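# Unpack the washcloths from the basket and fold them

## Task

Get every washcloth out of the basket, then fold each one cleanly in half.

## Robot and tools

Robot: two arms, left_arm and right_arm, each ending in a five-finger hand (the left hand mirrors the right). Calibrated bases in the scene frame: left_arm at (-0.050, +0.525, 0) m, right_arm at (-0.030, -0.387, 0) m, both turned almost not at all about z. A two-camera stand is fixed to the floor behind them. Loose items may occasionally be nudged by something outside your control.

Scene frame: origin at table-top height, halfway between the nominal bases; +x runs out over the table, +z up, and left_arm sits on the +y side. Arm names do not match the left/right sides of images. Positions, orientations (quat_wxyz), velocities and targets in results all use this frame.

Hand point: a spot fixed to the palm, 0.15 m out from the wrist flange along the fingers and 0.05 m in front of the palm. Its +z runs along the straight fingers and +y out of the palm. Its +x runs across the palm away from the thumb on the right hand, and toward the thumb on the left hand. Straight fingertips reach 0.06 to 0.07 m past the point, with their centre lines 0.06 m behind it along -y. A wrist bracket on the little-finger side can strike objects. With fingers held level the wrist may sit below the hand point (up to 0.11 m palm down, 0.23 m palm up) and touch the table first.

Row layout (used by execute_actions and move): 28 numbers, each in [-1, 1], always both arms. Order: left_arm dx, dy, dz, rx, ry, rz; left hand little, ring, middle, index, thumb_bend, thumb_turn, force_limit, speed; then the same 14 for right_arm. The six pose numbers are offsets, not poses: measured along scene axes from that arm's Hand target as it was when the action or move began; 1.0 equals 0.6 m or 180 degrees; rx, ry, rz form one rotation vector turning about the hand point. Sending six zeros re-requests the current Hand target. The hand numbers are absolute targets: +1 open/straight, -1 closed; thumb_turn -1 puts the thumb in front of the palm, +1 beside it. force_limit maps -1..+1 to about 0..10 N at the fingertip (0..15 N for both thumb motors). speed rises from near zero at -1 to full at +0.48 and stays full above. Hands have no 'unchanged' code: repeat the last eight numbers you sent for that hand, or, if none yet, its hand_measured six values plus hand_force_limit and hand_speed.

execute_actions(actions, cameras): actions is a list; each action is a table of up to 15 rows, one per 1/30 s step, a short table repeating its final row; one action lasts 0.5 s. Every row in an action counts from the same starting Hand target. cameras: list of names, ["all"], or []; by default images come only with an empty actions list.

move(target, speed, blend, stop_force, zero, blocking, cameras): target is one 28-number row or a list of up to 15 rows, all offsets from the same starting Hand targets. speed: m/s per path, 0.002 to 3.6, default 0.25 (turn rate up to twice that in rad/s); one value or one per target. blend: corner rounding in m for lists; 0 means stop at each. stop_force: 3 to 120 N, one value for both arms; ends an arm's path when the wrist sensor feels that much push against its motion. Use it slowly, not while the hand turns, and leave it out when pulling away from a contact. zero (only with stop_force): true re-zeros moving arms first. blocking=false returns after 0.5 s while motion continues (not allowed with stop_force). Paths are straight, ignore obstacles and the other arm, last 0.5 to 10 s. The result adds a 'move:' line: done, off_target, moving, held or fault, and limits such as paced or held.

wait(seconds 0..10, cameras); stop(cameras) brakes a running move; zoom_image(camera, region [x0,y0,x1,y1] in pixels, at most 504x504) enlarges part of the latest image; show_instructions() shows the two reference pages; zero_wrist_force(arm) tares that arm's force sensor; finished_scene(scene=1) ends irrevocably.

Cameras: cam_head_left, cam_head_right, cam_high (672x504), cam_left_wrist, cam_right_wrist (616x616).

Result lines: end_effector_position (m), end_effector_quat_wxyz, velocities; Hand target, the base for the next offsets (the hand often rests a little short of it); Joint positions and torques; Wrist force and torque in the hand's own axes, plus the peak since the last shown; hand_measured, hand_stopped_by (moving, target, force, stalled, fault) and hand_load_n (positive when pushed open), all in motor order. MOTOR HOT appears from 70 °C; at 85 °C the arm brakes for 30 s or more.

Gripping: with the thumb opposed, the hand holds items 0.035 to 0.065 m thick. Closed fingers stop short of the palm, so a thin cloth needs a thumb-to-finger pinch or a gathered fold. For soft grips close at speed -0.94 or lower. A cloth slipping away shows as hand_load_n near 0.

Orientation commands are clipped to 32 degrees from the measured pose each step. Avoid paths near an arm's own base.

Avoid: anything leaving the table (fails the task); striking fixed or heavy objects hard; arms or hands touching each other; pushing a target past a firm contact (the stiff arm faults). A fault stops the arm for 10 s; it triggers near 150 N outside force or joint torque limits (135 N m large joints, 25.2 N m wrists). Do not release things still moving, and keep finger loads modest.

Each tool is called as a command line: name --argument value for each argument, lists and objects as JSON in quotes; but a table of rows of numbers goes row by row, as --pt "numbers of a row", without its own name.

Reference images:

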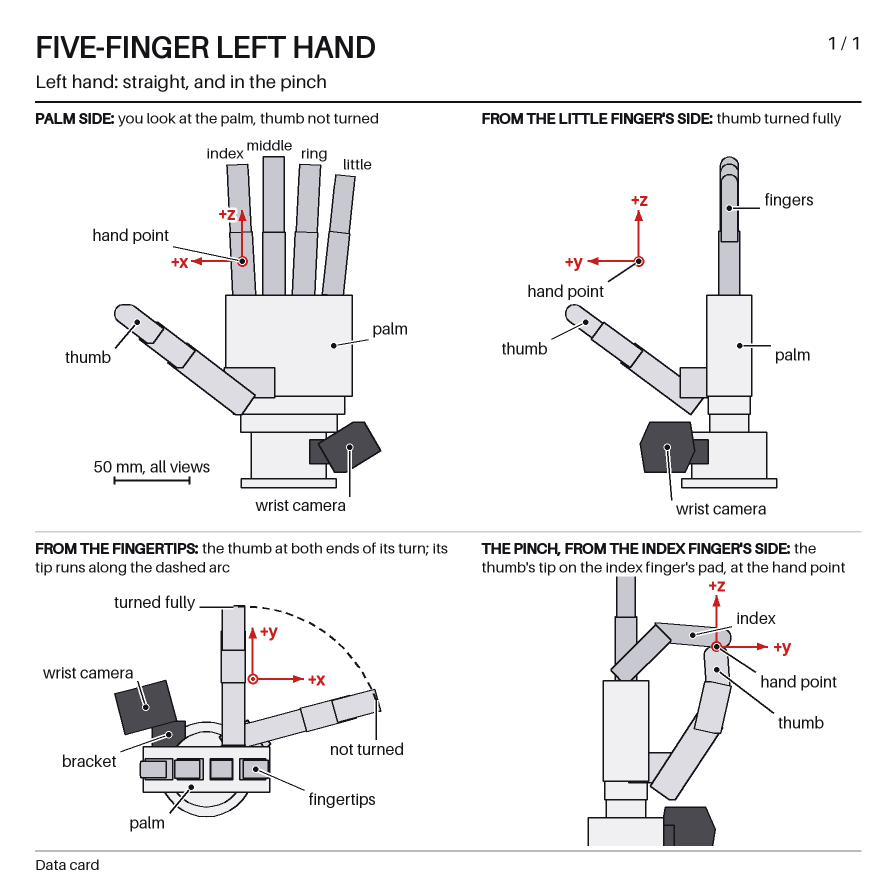

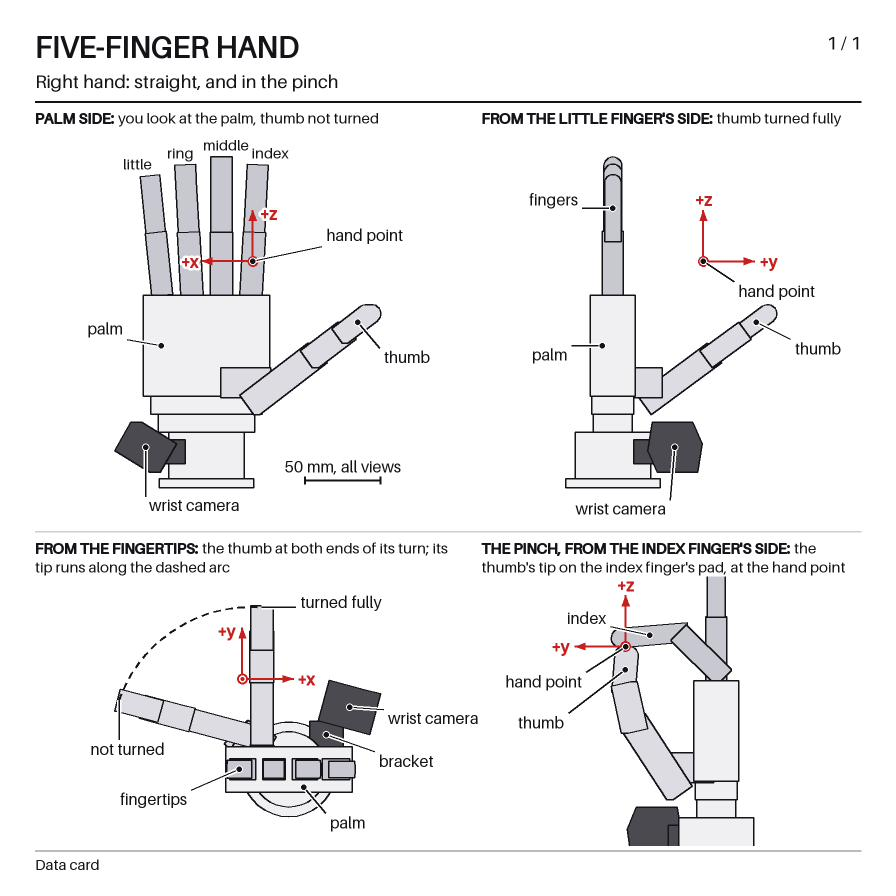

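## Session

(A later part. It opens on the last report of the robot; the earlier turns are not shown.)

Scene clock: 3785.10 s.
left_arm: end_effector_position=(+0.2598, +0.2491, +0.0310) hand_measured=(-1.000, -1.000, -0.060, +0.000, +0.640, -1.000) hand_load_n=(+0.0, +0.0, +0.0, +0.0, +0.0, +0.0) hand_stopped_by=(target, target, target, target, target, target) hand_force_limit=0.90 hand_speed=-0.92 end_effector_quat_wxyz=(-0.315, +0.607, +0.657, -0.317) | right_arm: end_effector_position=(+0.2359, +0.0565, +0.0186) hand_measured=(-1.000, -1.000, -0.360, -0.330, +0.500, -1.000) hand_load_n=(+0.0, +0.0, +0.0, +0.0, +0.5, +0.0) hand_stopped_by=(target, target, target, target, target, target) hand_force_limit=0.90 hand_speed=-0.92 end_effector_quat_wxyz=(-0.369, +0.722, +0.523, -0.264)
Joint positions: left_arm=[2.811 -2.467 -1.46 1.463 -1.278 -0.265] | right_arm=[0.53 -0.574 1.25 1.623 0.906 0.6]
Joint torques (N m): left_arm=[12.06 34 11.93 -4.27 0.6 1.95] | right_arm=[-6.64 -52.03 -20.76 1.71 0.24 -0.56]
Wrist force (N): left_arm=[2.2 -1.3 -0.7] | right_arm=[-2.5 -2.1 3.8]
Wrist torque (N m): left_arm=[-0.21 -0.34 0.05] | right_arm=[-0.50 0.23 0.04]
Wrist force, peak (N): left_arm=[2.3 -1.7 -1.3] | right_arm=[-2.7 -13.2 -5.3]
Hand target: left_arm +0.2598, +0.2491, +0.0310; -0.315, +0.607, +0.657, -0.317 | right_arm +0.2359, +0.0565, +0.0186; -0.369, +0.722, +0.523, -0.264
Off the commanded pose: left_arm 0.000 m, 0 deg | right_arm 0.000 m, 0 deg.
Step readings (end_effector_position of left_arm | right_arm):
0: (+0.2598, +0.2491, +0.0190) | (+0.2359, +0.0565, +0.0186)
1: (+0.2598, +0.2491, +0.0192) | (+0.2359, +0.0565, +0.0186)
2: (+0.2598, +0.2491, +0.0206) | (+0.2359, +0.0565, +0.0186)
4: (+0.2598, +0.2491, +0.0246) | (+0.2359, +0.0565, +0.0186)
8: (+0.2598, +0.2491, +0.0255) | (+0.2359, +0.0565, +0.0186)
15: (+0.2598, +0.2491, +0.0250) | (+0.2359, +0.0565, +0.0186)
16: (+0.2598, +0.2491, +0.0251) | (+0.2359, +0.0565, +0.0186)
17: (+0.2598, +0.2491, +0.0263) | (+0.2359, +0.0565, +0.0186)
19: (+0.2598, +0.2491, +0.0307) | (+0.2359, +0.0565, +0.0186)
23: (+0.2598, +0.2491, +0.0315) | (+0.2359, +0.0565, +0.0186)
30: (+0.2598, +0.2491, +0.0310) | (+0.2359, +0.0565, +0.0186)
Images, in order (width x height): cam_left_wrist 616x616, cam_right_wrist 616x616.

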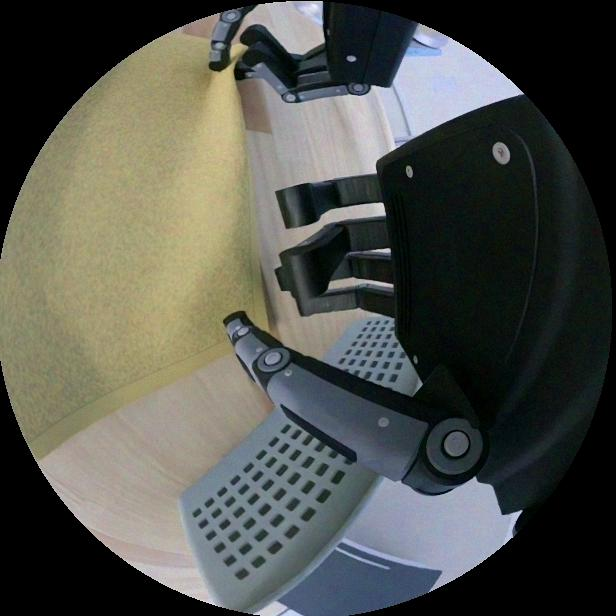

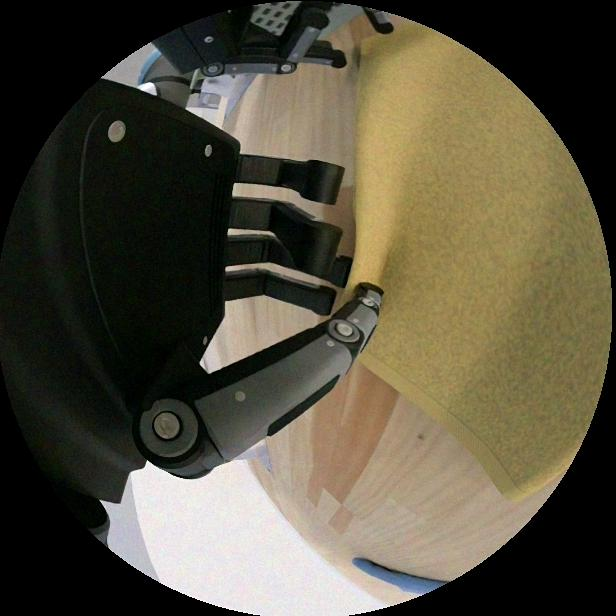

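execute_actions --actions '[[[0,0,0,0,0,0,-1,-1,-0.06,0.0,0.64,-1,0.9,-0.92,0,0,0,0,0,0,-1,-1,-0.40,-0.37,0.45,-1,0.9,-0.92]],[[0,0,0,0,0,0,-1,-1,-0.06,0.0,0.64,-1,0.9,-0.92,0,0,0,0,0,0,-1,-1,-0.43,-0.42,0.39,-1,0.9,-0.92]],[[0,0,0,0,0,0,-1,-1,-0.06,0.0,0.64,-1,0.9,-0.92,0,0,0,0,0,0,-1,-1,-0.46,-0.46,0.32,-1,0.9,-0.92]]]' --cameras '["cam_right_wrist"]'

zoom_image --camera "cam_right_wrist" --region '[270, 160, 490, 380]'

Scene clock: 3792.73 s.
left_arm: end_effector_position=(+0.2598, +0.2491, +0.0310) hand_measured=(-1.000, -1.000, -0.060, +0.000, +0.640, -1.000) hand_load_n=(+0.0, +0.0, +0.0, +0.0, +0.0, +0.0) hand_stopped_by=(target, target, target, target, target, target) hand_force_limit=0.90 hand_speed=-0.92 end_effector_quat_wxyz=(-0.315, +0.607, +0.657, -0.317) | right_arm: end_effector_position=(+0.2359, +0.0565, +0.0186) hand_measured=(-1.000, -1.000, -0.420, -0.460, +0.426, -1.000) hand_load_n=(+0.0, +0.0, +11.5, +0.0, +13.5, +3.0) hand_stopped_by=(target, target, force, target, force, target) hand_force_limit=0.90 hand_speed=-0.92 end_effector_quat_wxyz=(-0.369, +0.722, +0.523, -0.264)
Joint positions: left_arm=[2.811 -2.467 -1.46 1.463 -1.278 -0.265] | right_arm=[0.53 -0.574 1.25 1.623 0.906 0.6]
Joint torques (N m): left_arm=[12 33.59 18.6 -4.42 0.55 1.98] | right_arm=[-5.78 -53.7 -19.28 1.89 0.26 -0.57]
Wrist force (N): left_arm=[2.2 -1.2 -0.8] | right_arm=[-2.7 -1.7 3.7]
Wrist torque (N m): left_arm=[-0.19 -0.33 0.05] | right_arm=[-0.46 0.26 0.04]
Wrist force, peak (N): left_arm=[2.3 -1.3 -1.0] | right_arm=[-3.1 -1.9 3.9]
Hand target: left_arm +0.2598, +0.2491, +0.0310; -0.315, +0.607, +0.657, -0.317 | right_arm +0.2359, +0.0565, +0.0186; -0.369, +0.722, +0.523, -0.264
Off the commanded pose: left_arm 0.000 m, 0 deg | right_arm 0.000 m, 0 deg.
Step readings (end_effector_position of left_arm | right_arm):
0: (+0.2598, +0.2491, +0.0310) | (+0.2359, +0.0565, +0.0186)
1: (+0.2598, +0.2491, +0.0310) | (+0.2359, +0.0565, +0.0186)
2: (+0.2598, +0.2491, +0.0310) | (+0.2359, +0.0565, +0.0186)
4: (+0.2598, +0.2491, +0.0310) | (+0.2359, +0.0565, +0.0186)
8: (+0.2598, +0.2491, +0.0310) | (+0.2359, +0.0565, +0.0186)
15: (+0.2598, +0.2491, +0.0310) | (+0.2359, +0.0565, +0.0186)
16: (+0.2598, +0.2491, +0.0310) | (+0.2359, +0.0565, +0.0186)
17: (+0.2598, +0.2491, +0.0310) | (+0.2359, +0.0565, +0.0186)
19: (+0.2598, +0.2491, +0.0310) | (+0.2359, +0.0565, +0.0186)
23: (+0.2598, +0.2491, +0.0310) | (+0.2359, +0.0565, +0.0186)
30: (+0.2598, +0.2491, +0.0310) | (+0.2359, +0.0565, +0.0186)
31: (+0.2598, +0.2491, +0.0310) | (+0.2359, +0.0565, +0.0186)
32: (+0.2598, +0.2491, +0.0310) | (+0.2359, +0.0565, +0.0186)
34: (+0.2598, +0.2491, +0.0310) | (+0.2359, +0.0565, +0.0186)
38: (+0.2598, +0.2491, +0.0310) | (+0.2359, +0.0565, +0.0186)
45: (+0.2598, +0.2491, +0.0310) | (+0.2359, +0.0565, +0.0186)
Images, in order (width x height): cam_right_wrist 616x616.

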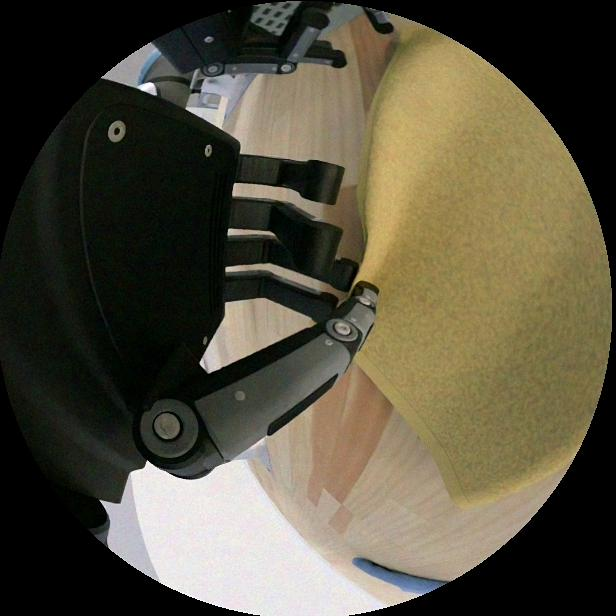

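Scaled by 2.291 from the camera's 616x616 image, which has a finer 880x880 frame.

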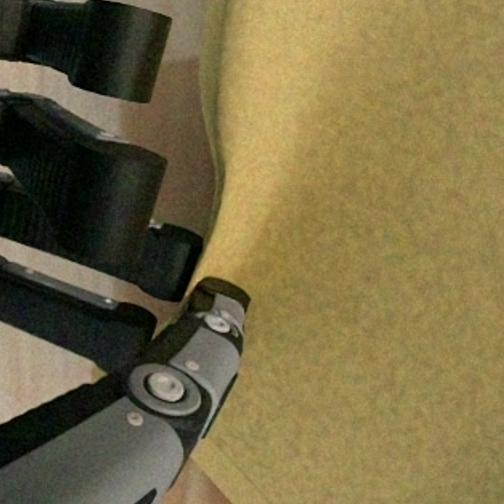

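move --target '[0,0,-0.010,-0.0004,0.0083,0,-1,-1,-0.06,0.0,0.64,-1,0.9,-0.92,0,0,0,0,0,0,-1,-1,-0.46,-0.46,0.32,-1,0.9,-0.92]' --speed 0.03 --cameras '["cam_left_wrist"]'

zoom_image --camera "cam_left_wrist" --region '[140, 190, 360, 410]'

Scene clock: 3800.30 s.
left_arm: end_effector_position=(+0.2598, +0.2491, +0.0249) hand_measured=(-1.000, -1.000, -0.060, +0.000, +0.640, -1.000) hand_load_n=(+0.0, +0.0, +0.0, +0.0, +0.0, +0.0) hand_stopped_by=(target, target, target, target, target, target) hand_force_limit=0.90 hand_speed=-0.92 end_effector_quat_wxyz=(-0.323, +0.603, +0.653, -0.325) | right_arm: end_effector_position=(+0.2359, +0.0565, +0.0186) hand_measured=(-1.000, -1.000, -0.420, -0.460, +0.426, -1.000) hand_load_n=(+0.0, +0.0, +11.5, +0.0, +13.5, +3.0) hand_stopped_by=(target, target, force, target, force, target) hand_force_limit=0.90 hand_speed=-0.92 end_effector_quat_wxyz=(-0.369, +0.722, +0.523, -0.264)
Joint positions: left_arm=[2.815 -2.491 -1.45 1.45 -1.275 -0.254] | right_arm=[0.53 -0.574 1.25 1.623 0.906 0.6]
Joint torques (N m): left_arm=[6.62 59.7 8.13 -1.55 0.49 -0.42] | right_arm=[-6.2 -54.27 -18.51 1.74 0.32 -0.82]
Wrist force (N): left_arm=[2.2 -1.1 -1.0] | right_arm=[-2.7 -2.3 3.8]
Wrist torque (N m): left_arm=[-0.18 -0.35 0.04] | right_arm=[-0.55 0.26 0.02]
Wrist force, peak (N): left_arm=[2.3 -1.3 -1.0] | right_arm=[-3.0 -2.0 3.9]
Hand target: left_arm +0.2598, +0.2491, +0.0250; -0.323, +0.603, +0.653, -0.325 | right_arm +0.2359, +0.0565, +0.0186; -0.369, +0.722, +0.523, -0.264
Off the commanded pose: left_arm 0.000 m, 0 deg | right_arm 0.000 m, 0 deg.
move: done
Images, in order (width x height): cam_left_wrist 616x616.

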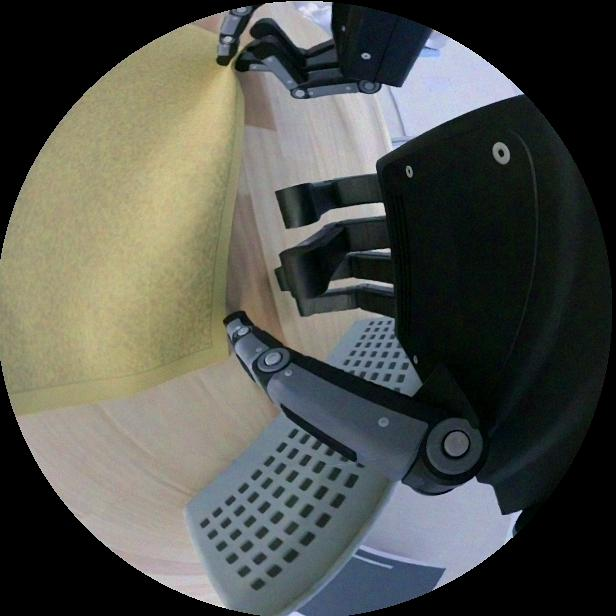

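Scaled by 2.291 from the camera's 616x616 image, which has a finer 880x880 frame.

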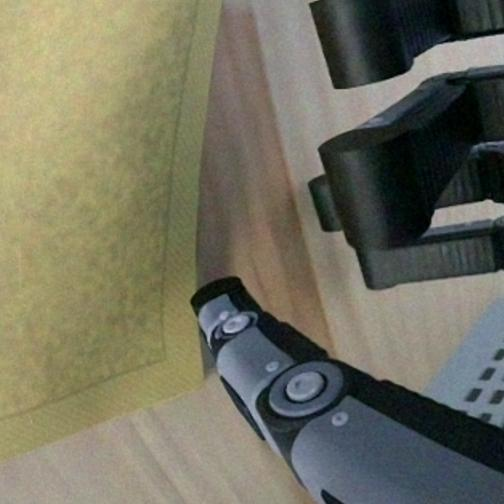

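execute_actions --actions '[]' --cameras '["cam_head_left","cam_high"]'

zoom_image --camera "cam_head_left" --region '[200, 260, 400, 410]'

zoom_image --camera "cam_high" --region '[320, 180, 460, 300]'

Scene clock: 3808.50 s.
left_arm: end_effector_position=(+0.2598, +0.2491, +0.0250) hand_measured=(-1.000, -1.000, -0.060, +0.000, +0.640, -1.000) hand_load_n=(+0.0, +0.0, +0.0, +0.0, +0.0, +0.0) hand_stopped_by=(target, target, target, target, target, target) hand_force_limit=0.90 hand_speed=-0.92 end_effector_quat_wxyz=(-0.323, +0.603, +0.653, -0.325) | right_arm: end_effector_position=(+0.2359, +0.0565, +0.0186) hand_measured=(-1.000, -1.000, -0.420, -0.460, +0.426, -1.000) hand_load_n=(+0.0, +0.0, +11.5, +0.0, +13.5, +3.0) hand_stopped_by=(target, target, force, target, force, target) hand_force_limit=0.90 hand_speed=-0.92 end_effector_quat_wxyz=(-0.369, +0.722, +0.523, -0.264)
Joint positions: left_arm=[2.815 -2.49 -1.45 1.451 -1.275 -0.255] | right_arm=[0.53 -0.574 1.25 1.623 0.906 0.6]
Joint velocities: within noise
Joint torques (N m): left_arm=[-11.6 60.09 6.15 -1.22 -1.39 -2.42] | right_arm=[-7.06 -54.05 -17.92 1.72 0.54 -0.53]
Motor temperatures (°C): left_arm=[30 30 29 33 32 33] | right_arm=[29 31 31 37 40 36]
Wrist force (N): left_arm=[2.1 -1.2 -0.7] | right_arm=[-3.0 -1.7 3.8]
Wrist torque (N m): left_arm=[-0.22 -0.33 0.04] | right_arm=[-0.46 0.30 0.02]
Wrist force, peak (N): left_arm=[2.4 -1.2 -0.9] | right_arm=[-3.0 -2.1 4.0]
Hand target: left_arm +0.2598, +0.2491, +0.0250; -0.323, +0.603, +0.653, -0.325 | right_arm +0.2359, +0.0565, +0.0186; -0.369, +0.722, +0.523, -0.264
Off the commanded pose: left_arm 0.000 m, 0 deg | right_arm 0.000 m, 0 deg.
Images, in order (width x height): cam_head_left 672x504, cam_high 672x504.

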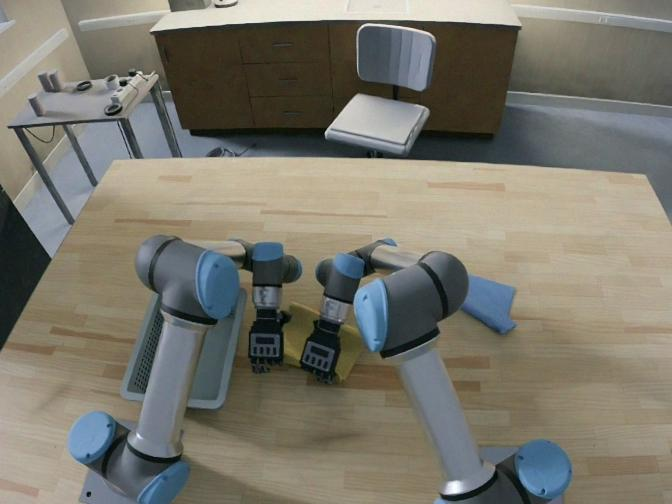

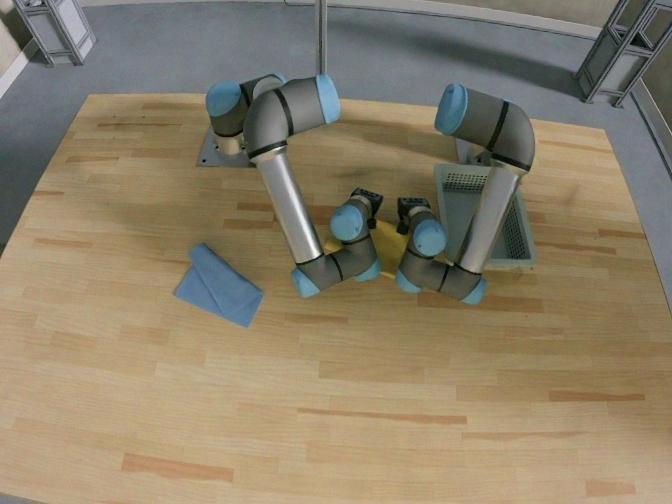

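Scaled by 2.520 from the camera's 672x504 image, which has a finer 960x720 frame.

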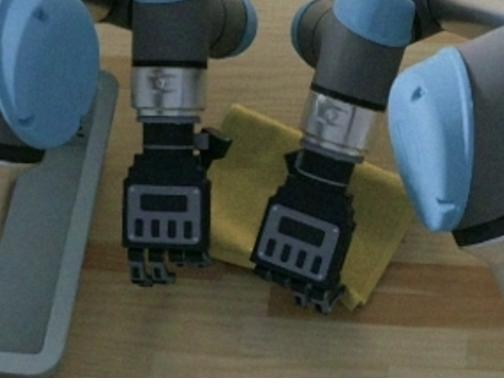

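Scaled by 3.600 from the camera's 672x504 image, which has a finer 960x720 frame.

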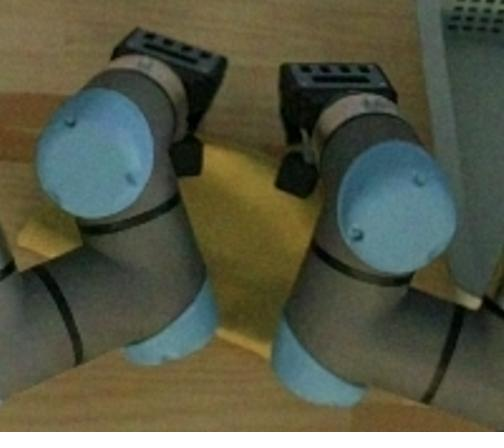

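move --pt "0.01 0.005 0.045 0 0 0 -1 -1 -0.06 0.0 0.64 -1 0.9 -0.92 0 0 0 0 0 0 -1 -1 -0.46 -0.46 0.32 -1 0.9 -0.92" --pt "0.053 0.0213 0.040 0 0 -0.0556 -1 -1 -0.06 0.0 0.64 -1 0.9 -0.92 0 0 0 0 0 0 -1 -1 -0.46 -0.46 0.32 -1 0.9 -0.92" --speed 0.06 --blend 0.01 --cameras '["cam_left_wrist"]'

Scene clock: 3833.93 s.
left_arm: end_effector_position=(+0.2915, +0.2618, +0.0489) hand_measured=(-1.000, -1.000, -0.060, +0.000, +0.640, -1.000) hand_load_n=(+0.0, +0.0, +0.0, +0.0, +0.0, -0.5) hand_stopped_by=(target, target, target, target, target, target) hand_force_limit=0.90 hand_speed=-0.92 end_effector_quat_wxyz=(-0.350, +0.658, +0.598, -0.296) end_effector_velocity=(-0.001, +0.000, +0.000) end_effector_angular_velocity=(+0.003, -0.002, +0.006) | right_arm: end_effector_position=(+0.2359, +0.0565, +0.0186) hand_measured=(-1.000, -1.000, -0.420, -0.460, +0.426, -1.000) hand_load_n=(+0.0, +0.0, +11.5, +0.0, +14.0, +3.0) hand_stopped_by=(target, target, force, target, force, target) hand_force_limit=0.90 hand_speed=-0.92 end_effector_quat_wxyz=(-0.369, +0.722, +0.523, -0.264)
Joint positions: left_arm=[2.801 -2.504 -1.342 1.333 -1.404 -0.156] | right_arm=[0.53 -0.574 1.25 1.623 0.906 0.6]
Joint velocities: left_arm=[-0.001 0.002 -0.003 0.003 0.003 -0.006] | right_arm=[within noise]
Joint torques (N m): left_arm=[2.8 61.86 7.68 -0.94 1.32 -2.52] | right_arm=[-6.45 -54.89 -16.85 1.88 0.51 -0.58]
Wrist force (N): left_arm=[1.9 -1.2 -0.5] | right_arm=[-2.8 -1.9 3.9]
Wrist torque (N m): left_arm=[-0.23 -0.36 0.02] | right_arm=[-0.49 0.27 0.03]
Wrist force, peak (N): left_arm=[2.3 -1.5 -1.3] | right_arm=[-3.0 -1.9 4.1]
Hand target: left_arm +0.2916, +0.2619, +0.0490; -0.350, +0.658, +0.598, -0.296 | right_arm +0.2359, +0.0565, +0.0186; -0.369, +0.722, +0.523, -0.264
Off the commanded pose: left_arm 0.000 m, 0 deg | right_arm 0.000 m, 0 deg.
move: done
Images, in order (width x height): cam_left_wrist 616x616.

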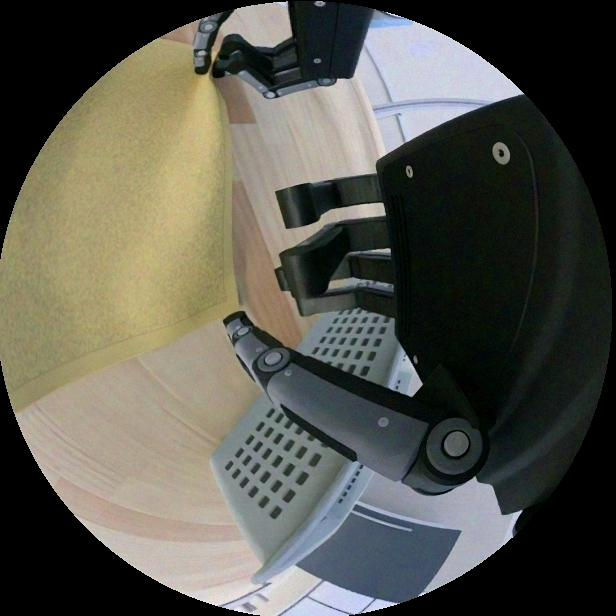

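move --target '[0.010,0,-0.035,0,0,0,-1,-1,-0.06,0.0,0.64,-1,0.9,-0.92,0,0,0,0,0,0,-1,-1,-0.46,-0.46,0.32,-1,0.9,-0.92]' --speed 0.06 --cameras '["cam_left_wrist"]'

zoom_image --camera "cam_left_wrist" --region '[140, 190, 360, 410]'

Scene clock: 3840.47 s.
left_arm: end_effector_position=(+0.2977, +0.2619, +0.0279) hand_measured=(-1.000, -1.000, -0.060, +0.000, +0.640, -1.000) hand_load_n=(+0.0, +0.0, +0.0, +0.0, +0.0, +0.0) hand_stopped_by=(target, target, target, target, target, target) hand_force_limit=0.90 hand_speed=-0.92 end_effector_quat_wxyz=(-0.350, +0.658, +0.598, -0.296) end_effector_velocity=(+0.000, +0.001, +0.003) end_effector_angular_velocity=(+0.001, +0.001, +0.004) | right_arm: end_effector_position=(+0.2359, +0.0565, +0.0186) hand_measured=(-1.000, -1.000, -0.420, -0.460, +0.426, -1.000) hand_load_n=(+0.0, +0.0, +11.5, +0.0, +13.5, +3.0) hand_stopped_by=(target, target, force, target, force, target) hand_force_limit=0.90 hand_speed=-0.92 end_effector_quat_wxyz=(-0.369, +0.722, +0.523, -0.264)
Joint positions: left_arm=[2.805 -2.547 -1.32 1.354 -1.407 -0.154] | right_arm=[0.53 -0.574 1.25 1.623 0.906 0.6]
Joint velocities: left_arm=[0.004 0.005 -0.002 -0.004 0 0] | right_arm=[within noise]
Joint torques (N m): left_arm=[5.6 61.25 7 -4.69 -0.91 1.96] | right_arm=[-7.41 -56.68 -14.32 2.22 0.71 -0.59]
Wrist force (N): left_arm=[1.8 -1.1 -0.6] | right_arm=[-2.6 -1.9 3.8]
Wrist torque (N m): left_arm=[-0.21 -0.35 -0.03] | right_arm=[-0.50 0.24 0.04]
Wrist force, peak (N): left_arm=[2.0 -1.7 -0.8] | right_arm=[-2.9 -2.0 4.0]
Hand target: left_arm +0.2976, +0.2619, +0.0280; -0.350, +0.658, +0.598, -0.296 | right_arm +0.2359, +0.0565, +0.0186; -0.369, +0.722, +0.523, -0.264
Off the commanded pose: left_arm 0.000 m, 0 deg | right_arm 0.000 m, 0 deg.
move: done
Images, in order (width x height): cam_left_wrist 616x616.

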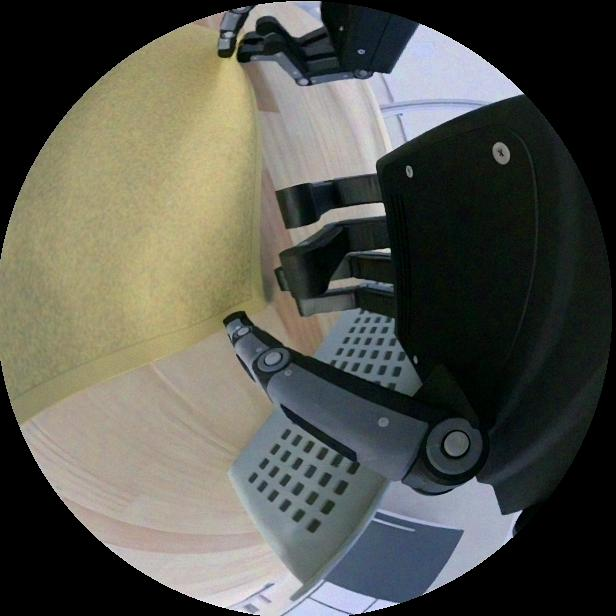

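Scaled by 2.291 from the camera's 616x616 image, which has a finer 880x880 frame.

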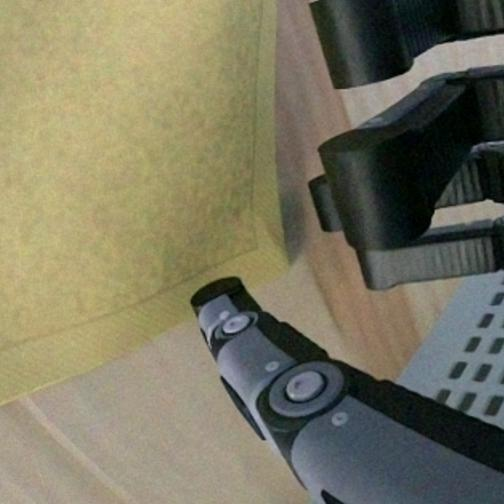

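move --target '[0.0015,-0.0352,-0.006,0,0,0,-1,-1,-0.06,0.0,0.64,-1,0.9,-0.92,0,0,0,0,0,0,-1,-1,-0.46,-0.46,0.32,-1,0.9,-0.92]' --speed 0.05 --cameras '["cam_left_wrist"]'

zoom_image --camera "cam_left_wrist" --region '[140, 190, 360, 410]'

Scene clock: 3846.40 s.
left_arm: end_effector_position=(+0.2984, +0.2407, +0.0244) hand_measured=(-1.000, -1.000, -0.060, +0.000, +0.640, -1.000) hand_load_n=(+0.0, +0.0, +0.0, +0.0, +0.0, +0.0) hand_stopped_by=(target, target, target, target, target, target) hand_force_limit=0.90 hand_speed=-0.92 end_effector_quat_wxyz=(-0.350, +0.658, +0.598, -0.296) | right_arm: end_effector_position=(+0.2359, +0.0565, +0.0186) hand_measured=(-1.000, -1.000, -0.420, -0.460, +0.426, -1.000) hand_load_n=(+0.0, +0.0, +11.5, +0.0, +13.5, +3.0) hand_stopped_by=(target, target, force, target, force, target) hand_force_limit=0.90 hand_speed=-0.92 end_effector_quat_wxyz=(-0.369, +0.722, +0.523, -0.264)
Joint positions: left_arm=[2.772 -2.576 -1.268 1.334 -1.38 -0.174] | right_arm=[0.53 -0.574 1.25 1.623 0.906 0.6]
Joint torques (N m): left_arm=[13.84 62.21 7.7 -0.98 -1.83 2.5] | right_arm=[-6.97 -57.01 -14.69 1.82 0.59 -0.6]
Wrist force (N): left_arm=[1.6 -1.0 -0.6] | right_arm=[-2.8 -1.9 4.0]
Wrist torque (N m): left_arm=[-0.18 -0.25 0.02] | right_arm=[-0.51 0.26 0.02]
Wrist force, peak (N): left_arm=[2.1 -1.3 -0.7] | right_arm=[-2.9 -2.1 4.1]
Hand target: left_arm +0.2985, +0.2408, +0.0244; -0.350, +0.658, +0.598, -0.296 | right_arm +0.2359, +0.0565, +0.0186; -0.369, +0.722, +0.523, -0.264
Off the commanded pose: left_arm 0.000 m, 0 deg | right_arm 0.000 m, 0 deg.
move: done
Images, in order (width x height): cam_left_wrist 616x616.

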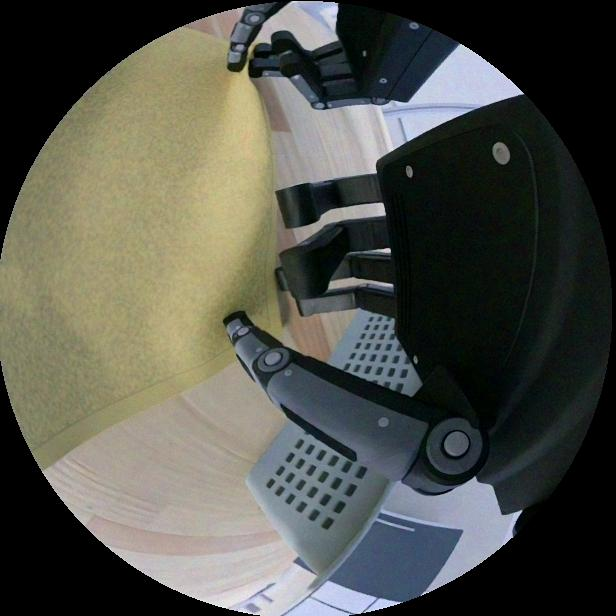

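Scaled by 2.291 from the camera's 616x616 image, which has a finer 880x880 frame.

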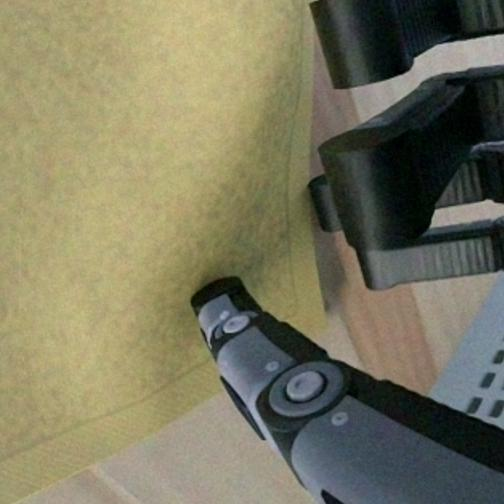

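move --pt "0 0 0.008 0 0 0 -1 -1 -0.06 0.0 0.64 -1 0.9 -0.92 0 0 0 0 0 0 -1 -1 -0.46 -0.46 0.32 -1 0.9 -0.92" --pt "-0.0062 0.0008 0.004 0 0 0 -1 -1 -0.06 0.0 0.64 -1 0.9 -0.92 0 0 0 0 0 0 -1 -1 -0.46 -0.46 0.32 -1 0.9 -0.92" --speed 0.04 --cameras '[]'

move --target '[0,0,-0.016,0,0,0,-1,-1,-0.06,0.0,0.64,-1,0.9,-0.92,0,0,0,0,0,0,-1,-1,-0.46,-0.46,0.32,-1,0.9,-0.92]' --speed 0.006 --stop_force 5 --cameras '["cam_left_wrist"]'

zoom_image --camera "cam_left_wrist" --region '[140, 190, 360, 410]'

Scene clock: 3854.13 s.
left_arm: end_effector_position=(+0.2948, +0.2412, +0.0269) hand_measured=(-1.000, -1.000, -0.060, +0.000, +0.640, -1.000) hand_load_n=(+0.0, +0.0, +0.0, +0.0, +0.0, +0.0) hand_stopped_by=(target, target, target, target, target, target) hand_force_limit=0.90 hand_speed=-0.92 end_effector_quat_wxyz=(-0.350, +0.658, +0.598, -0.296) | right_arm: end_effector_position=(+0.2359, +0.0565, +0.0186) hand_measured=(-1.000, -1.000, -0.420, -0.460, +0.426, -1.000) hand_load_n=(+0.0, +0.0, +11.5, +0.0, +13.5, +3.0) hand_stopped_by=(target, target, force, target, force, target) hand_force_limit=0.90 hand_speed=-0.92 end_effector_quat_wxyz=(-0.369, +0.722, +0.523, -0.264)
Joint positions: left_arm=[2.77 -2.565 -1.282 1.338 -1.379 -0.174] | right_arm=[0.53 -0.574 1.25 1.623 0.906 0.6]
Joint torques (N m): left_arm=[-11.3 42.95 20.54 -4.31 0.11 -2.44] | right_arm=[-7.61 -57.41 -14.3 2.21 0.38 -0.65]
Wrist force (N): left_arm=[1.5 -1.1 -0.7] | right_arm=[-2.7 -2.1 3.7]
Wrist torque (N m): left_arm=[-0.19 -0.26 0.03] | right_arm=[-0.52 0.27 0.02]
Wrist force, peak (N): left_arm=[1.7 -1.0 -0.6] | right_arm=[-2.9 -1.9 4.0]
Hand target: left_arm +0.2947, +0.2412, +0.0268; -0.350, +0.658, +0.598, -0.296 | right_arm +0.2359, +0.0565, +0.0186; -0.369, +0.722, +0.523, -0.264
Off the commanded pose: left_arm 0.000 m, 0 deg | right_arm 0.000 m, 0 deg.
move: done
No camera images: "cameras" was empty.

Scene clock: 3856.03 s.
left_arm: end_effector_position=(+0.2947, +0.2412, +0.0216) hand_measured=(-1.000, -1.000, -0.060, +0.000, +0.640, -1.000) hand_load_n=(+0.0, +0.0, -0.5, +0.0, +0.0, +0.0) hand_stopped_by=(target, target, target, target, target, target) hand_force_limit=0.90 hand_speed=-0.92 end_effector_quat_wxyz=(-0.350, +0.658, +0.598, -0.296) | right_arm: end_effector_position=(+0.2359, +0.0565, +0.0186) hand_measured=(-1.000, -1.000, -0.420, -0.460, +0.426, -1.000) hand_load_n=(+0.0, +0.0, +11.5, +0.0, +13.5, +3.0) hand_stopped_by=(target, target, force, target, force, target) hand_force_limit=0.90 hand_speed=-0.92 end_effector_quat_wxyz=(-0.369, +0.722, +0.523, -0.264)
Joint positions: left_arm=[2.77 -2.574 -1.282 1.346 -1.379 -0.174] | right_arm=[0.53 -0.574 1.25 1.623 0.906 0.6]
Joint torques (N m): left_arm=[-10.38 61.41 14.65 -2.8 -1.48 -2.19] | right_arm=[-7.55 -58.53 -12.25 1.87 0.48 -0.6]
Wrist force (N): left_arm=[1.7 -6.7 -3.2] | right_arm=[-3.0 -2.0 3.5]
Wrist torque (N m): left_arm=[-0.13 -0.30 0.15] | right_arm=[-0.47 0.31 0.01]
Wrist force, peak (N): left_arm=[1.5 -10.1 -4.7] | right_arm=[-3.0 -1.9 4.0]
Hand target: left_arm +0.2947, +0.2412, +0.0216; -0.350, +0.658, +0.598, -0.296 (not the last commanded pose) | right_arm +0.2359, +0.0565, +0.0186; -0.369, +0.722, +0.523, -0.264
Off the commanded pose: left_arm 0.004 m, 0 deg | right_arm 0.000 m, 0 deg.
move: contact (left_arm)
Images, in order (width x height): cam_left_wrist 616x616.

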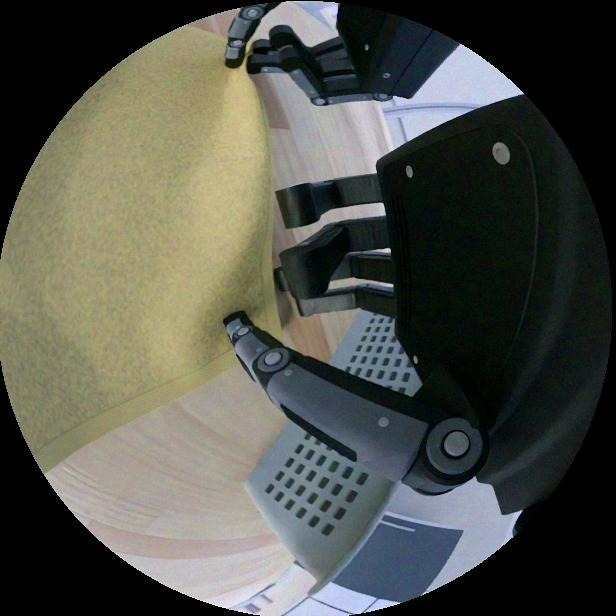

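Scaled by 2.291 from the camera's 616x616 image, which has a finer 880x880 frame.

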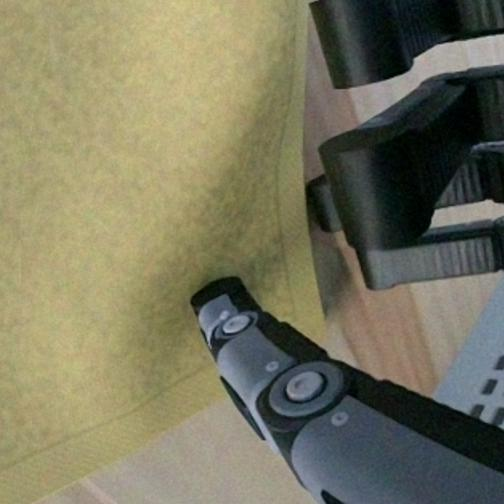

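execute_actions --actions '[[[0,0,-0.0003,0,0,0,-1,-1,-0.10,-0.05,0.63,-1,0.9,-0.92,0,0,0,0,0,0,-1,-1,-0.46,-0.46,0.32,-1,0.9,-0.92],[0,0,-0.0006,0,0,0,-1,-1,-0.10,-0.05,0.63,-1,0.9,-0.92,0,0,0,0,0,0,-1,-1,-0.46,-0.46,0.32,-1,0.9,-0.92],[0,0,-0.001,0,0,0,-1,-1,-0.10,-0.05,0.63,-1,0.9,-0.92,0,0,0,0,0,0,-1,-1,-0.46,-0.46,0.32,-1,0.9,-0.92],[0,0,-0.0014,0,0,0,-1,-1,-0.10,-0.05,0.63,-1,0.9,-0.92,0,0,0,0,0,0,-1,-1,-0.46,-0.46,0.32,-1,0.9,-0.92],[0,0,-0.0016,0,0,0,-1,-1,-0.10,-0.05,0.63,-1,0.9,-0.92,0,0,0,0,0,0,-1,-1,-0.46,-0.46,0.32,-1,0.9,-0.92]],[[0,0,-0.0003,0,0,0,-1,-1,-0.13,-0.08,0.62,-1,0.9,-0.92,0,0,0,0,0,0,-1,-1,-0.46,-0.46,0.32,-1,0.9,-0.92],[0,0,-0.0006,0,0,0,-1,-1,-0.13,-0.08,0.62,-1,0.9,-0.92,0,0,0,0,0,0,-1,-1,-0.46,-0.46,0.32,-1,0.9,-0.92],[0,0,-0.001,0,0,0,-1,-1,-0.13,-0.08,0.62,-1,0.9,-0.92,0,0,0,0,0,0,-1,-1,-0.46,-0.46,0.32,-1,0.9,-0.92],[0,0,-0.0014,0,0,0,-1,-1,-0.13,-0.08,0.62,-1,0.9,-0.92,0,0,0,0,0,0,-1,-1,-0.46,-0.46,0.32,-1,0.9,-0.92]]]' --cameras '["cam_left_wrist"]'

zoom_image --camera "cam_left_wrist" --region '[140, 190, 360, 410]'

Scene clock: 3866.87 s.
left_arm: end_effector_position=(+0.2947, +0.2412, +0.0197) hand_measured=(-1.000, -1.000, -0.130, -0.080, +0.620, -1.000) hand_load_n=(+0.0, +0.0, +2.0, +0.0, +0.0, +0.0) hand_stopped_by=(target, target, target, target, target, target) hand_force_limit=0.90 hand_speed=-0.92 end_effector_quat_wxyz=(-0.350, +0.658, +0.598, -0.296) | right_arm: end_effector_position=(+0.2359, +0.0565, +0.0186) hand_measured=(-1.000, -1.000, -0.420, -0.460, +0.426, -1.000) hand_load_n=(+0.0, +0.0, +11.5, +0.0, +14.0, +3.0) hand_stopped_by=(target, target, force, target, force, target) hand_force_limit=0.90 hand_speed=-0.92 end_effector_quat_wxyz=(-0.369, +0.722, +0.523, -0.264)
Joint positions: left_arm=[2.77 -2.577 -1.281 1.348 -1.379 -0.174] | right_arm=[0.53 -0.574 1.25 1.623 0.906 0.6]
Joint torques (N m): left_arm=[-3.65 50.57 16.82 0.92 -1.33 -1.11] | right_arm=[-8.1 -58.92 -13.09 2.22 0.84 -0.77]
Wrist force (N): left_arm=[1.9 -14.0 -5.3] | right_arm=[-2.7 -1.6 3.9]
Wrist torque (N m): left_arm=[-0.35 -0.31 0.28] | right_arm=[-0.45 0.26 0.04]
Wrist force, peak (N): left_arm=[2.0 -14.2 -5.3] | right_arm=[-3.2 -1.9 3.8]
Hand target: left_arm +0.2947, +0.2412, +0.0198; -0.350, +0.658, +0.598, -0.296 | right_arm +0.2359, +0.0565, +0.0186; -0.369, +0.722, +0.523, -0.264
Off the commanded pose: left_arm 0.000 m, 0 deg | right_arm 0.000 m, 0 deg.
Step readings (end_effector_position of left_arm | right_arm):
0: (+0.2947, +0.2412, +0.0216) | (+0.2359, +0.0565, +0.0186)
1: (+0.2947, +0.2412, +0.0216) | (+0.2359, +0.0565, +0.0186)
2: (+0.2947, +0.2412, +0.0216) | (+0.2359, +0.0565, +0.0186)
4: (+0.2947, +0.2412, +0.0214) | (+0.2359, +0.0565, +0.0186)
8: (+0.2947, +0.2413, +0.0207) | (+0.2359, +0.0565, +0.0186)
15: (+0.2947, +0.2412, +0.0206) | (+0.2359, +0.0565, +0.0186)
16: (+0.2947, +0.2412, +0.0206) | (+0.2359, +0.0565, +0.0186)
17: (+0.2947, +0.2412, +0.0206) | (+0.2359, +0.0565, +0.0186)
19: (+0.2947, +0.2412, +0.0203) | (+0.2359, +0.0565, +0.0186)
23: (+0.2947, +0.2412, +0.0197) | (+0.2359, +0.0565, +0.0186)
30: (+0.2947, +0.2412, +0.0197) | (+0.2359, +0.0565, +0.0186)
Images, in order (width x height): cam_left_wrist 616x616.

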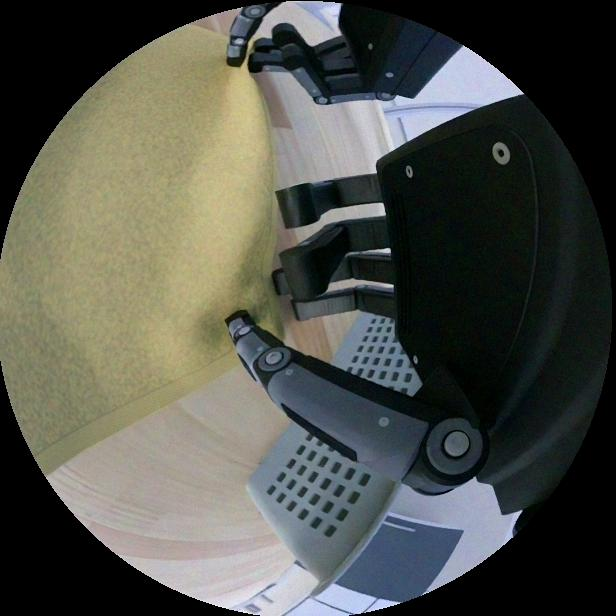

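Scaled by 2.291 from the camera's 616x616 image, which has a finer 880x880 frame.

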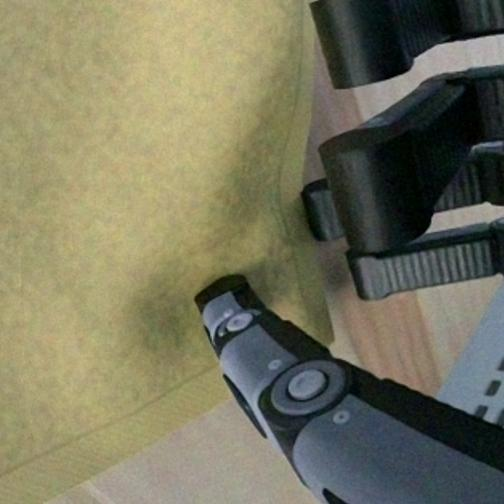

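execute_actions --actions '[[[0,0,-0.0003,0,0,0,-1,-1,-0.17,-0.12,0.62,-1,0.9,-0.92,0,0,0,0,0,0,-1,-1,-0.46,-0.46,0.32,-1,0.9,-0.92],[0,0,-0.0006,0,0,0,-1,-1,-0.17,-0.12,0.62,-1,0.9,-0.92,0,0,0,0,0,0,-1,-1,-0.46,-0.46,0.32,-1,0.9,-0.92],[0,0,-0.001,0,0,0,-1,-1,-0.17,-0.12,0.62,-1,0.9,-0.92,0,0,0,0,0,0,-1,-1,-0.46,-0.46,0.32,-1,0.9,-0.92],[0,0,-0.0014,0,0,0,-1,-1,-0.17,-0.12,0.62,-1,0.9,-0.92,0,0,0,0,0,0,-1,-1,-0.46,-0.46,0.32,-1,0.9,-0.92]]]' --cameras '["cam_left_wrist"]'

zoom_image --camera "cam_left_wrist" --region '[140, 190, 360, 410]'

Scene clock: 3873.67 s.
left_arm: end_effector_position=(+0.2947, +0.2412, +0.0189) hand_measured=(-1.000, -1.000, -0.170, -0.120, +0.620, -1.000) hand_load_n=(+0.0, +0.0, +0.5, +0.0, -2.5, -0.5) hand_stopped_by=(target, target, target, target, target, target) hand_force_limit=0.90 hand_speed=-0.92 end_effector_quat_wxyz=(-0.350, +0.658, +0.598, -0.296) | right_arm: end_effector_position=(+0.2359, +0.0565, +0.0186) hand_measured=(-1.000, -1.000, -0.420, -0.460, +0.426, -1.000) hand_load_n=(+0.0, +0.0, +11.5, +0.0, +13.5, +3.0) hand_stopped_by=(target, target, force, target, force, target) hand_force_limit=0.90 hand_speed=-0.92 end_effector_quat_wxyz=(-0.369, +0.722, +0.523, -0.264)
Joint positions: left_arm=[2.77 -2.578 -1.281 1.349 -1.379 -0.174] | right_arm=[0.53 -0.574 1.25 1.623 0.906 0.6]
Joint torques (N m): left_arm=[2.04 28.46 18.3 0.59 -1.26 -0.26] | right_arm=[-6.76 -58.82 -12.27 1.89 0.59 -0.54]
Wrist force (N): left_arm=[2.2 -14.2 -12.3] | right_arm=[-2.8 -2.1 3.6]
Wrist torque (N m): left_arm=[-0.86 -0.43 0.19] | right_arm=[-0.51 0.27 0.02]
Wrist force, peak (N): left_arm=[2.4 -14.4 -12.5] | right_arm=[-3.1 -1.7 4.1]
Hand target: left_arm +0.2947, +0.2412, +0.0189; -0.350, +0.658, +0.598, -0.296 | right_arm +0.2359, +0.0565, +0.0186; -0.369, +0.722, +0.523, -0.264
Off the commanded pose: left_arm 0.000 m, 0 deg | right_arm 0.000 m, 0 deg.
Step readings (end_effector_position of left_arm | right_arm):
0: (+0.2947, +0.2412, +0.0198) | (+0.2359, +0.0565, +0.0186)
1: (+0.2947, +0.2412, +0.0198) | (+0.2359, +0.0565, +0.0186)
2: (+0.2947, +0.2412, +0.0198) | (+0.2359, +0.0565, +0.0186)
4: (+0.2947, +0.2412, +0.0196) | (+0.2359, +0.0565, +0.0186)
8: (+0.2947, +0.2412, +0.0190) | (+0.2359, +0.0565, +0.0186)
15: (+0.2947, +0.2412, +0.0190) | (+0.2359, +0.0565, +0.0186)
Images, in order (width x height): cam_left_wrist 616x616.

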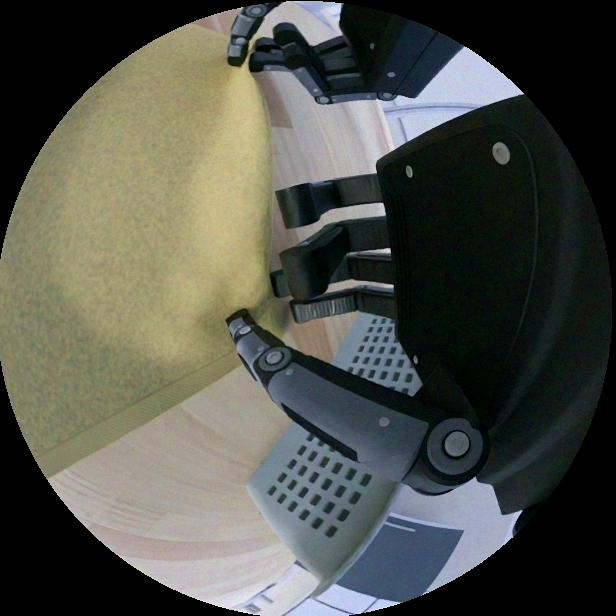

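Scaled by 2.291 from the camera's 616x616 image, which has a finer 880x880 frame.

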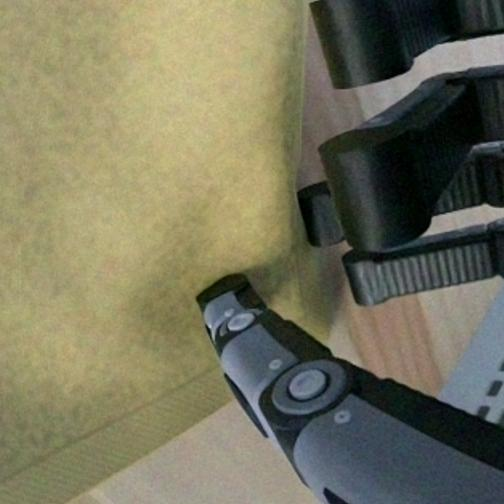

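execute_actions --actions '[[[0,0,-0.0002,0,0,0,-1,-1,-0.22,-0.18,0.60,-1,0.9,-0.92,0,0,0,0,0,0,-1,-1,-0.46,-0.46,0.32,-1,0.9,-0.92],[0,0,-0.0004,0,0,0,-1,-1,-0.22,-0.18,0.60,-1,0.9,-0.92,0,0,0,0,0,0,-1,-1,-0.46,-0.46,0.32,-1,0.9,-0.92],[0,0,-0.0006,0,0,0,-1,-1,-0.22,-0.18,0.60,-1,0.9,-0.92,0,0,0,0,0,0,-1,-1,-0.46,-0.46,0.32,-1,0.9,-0.92],[0,0,-0.0008,0,0,0,-1,-1,-0.22,-0.18,0.60,-1,0.9,-0.92,0,0,0,0,0,0,-1,-1,-0.46,-0.46,0.32,-1,0.9,-0.92]]]' --cameras '["cam_left_wrist"]'

zoom_image --camera "cam_left_wrist" --region '[140, 190, 360, 410]'

Scene clock: 3880.97 s.
left_arm: end_effector_position=(+0.2947, +0.2412, +0.0184) hand_measured=(-1.000, -1.000, -0.220, -0.180, +0.600, -1.000) hand_load_n=(+0.0, +0.0, +0.5, +0.0, +0.0, -0.5) hand_stopped_by=(target, target, target, target, target, target) hand_force_limit=0.90 hand_speed=-0.92 end_effector_quat_wxyz=(-0.350, +0.658, +0.598, -0.296) | right_arm: end_effector_position=(+0.2359, +0.0565, +0.0186) hand_measured=(-1.000, -1.000, -0.420, -0.460, +0.426, -1.000) hand_load_n=(+0.0, +0.0, +11.5, +0.0, +13.5, +3.0) hand_stopped_by=(target, target, force, target, force, target) hand_force_limit=0.90 hand_speed=-0.92 end_effector_quat_wxyz=(-0.369, +0.722, +0.523, -0.264)
Joint positions: left_arm=[2.77 -2.579 -1.281 1.35 -1.379 -0.174] | right_arm=[0.53 -0.574 1.25 1.623 0.906 0.6]
Joint torques (N m): left_arm=[8.1 35 12.65 2.73 -1.17 0.78] | right_arm=[-7.57 -60.65 -11.02 2.46 0.74 -0.65]
Wrist force (N): left_arm=[2.6 -16.2 -17.6] | right_arm=[-2.7 -1.9 3.8]
Wrist torque (N m): left_arm=[-1.06 -0.53 0.24] | right_arm=[-0.50 0.25 0.03]
Wrist force, peak (N): left_arm=[2.3 -16.4 -17.9] | right_arm=[-3.1 -1.9 3.9]
Hand target: left_arm +0.2947, +0.2412, +0.0185; -0.350, +0.658, +0.598, -0.296 | right_arm +0.2359, +0.0565, +0.0186; -0.369, +0.722, +0.523, -0.264
Off the commanded pose: left_arm 0.000 m, 0 deg | right_arm 0.000 m, 0 deg.
Step readings (end_effector_position of left_arm | right_arm):
0: (+0.2947, +0.2412, +0.0189) | (+0.2359, +0.0565, +0.0186)
1: (+0.2947, +0.2412, +0.0189) | (+0.2359, +0.0565, +0.0186)
2: (+0.2947, +0.2412, +0.0189) | (+0.2359, +0.0565, +0.0186)
4: (+0.2947, +0.2412, +0.0188) | (+0.2359, +0.0565, +0.0186)
8: (+0.2947, +0.2412, +0.0185) | (+0.2359, +0.0565, +0.0186)
15: (+0.2947, +0.2412, +0.0184) | (+0.2359, +0.0565, +0.0186)
Images, in order (width x height): cam_left_wrist 616x616.

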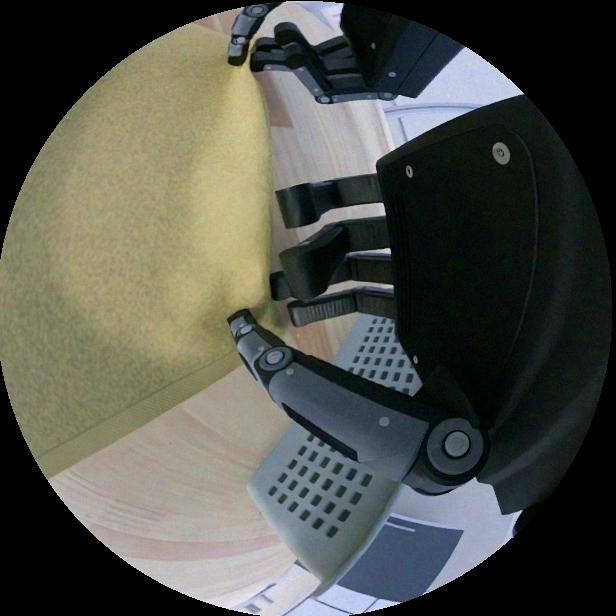

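Scaled by 2.291 from the camera's 616x616 image, which has a finer 880x880 frame.

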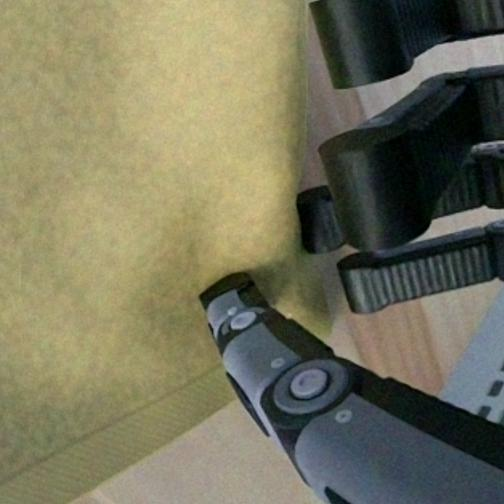

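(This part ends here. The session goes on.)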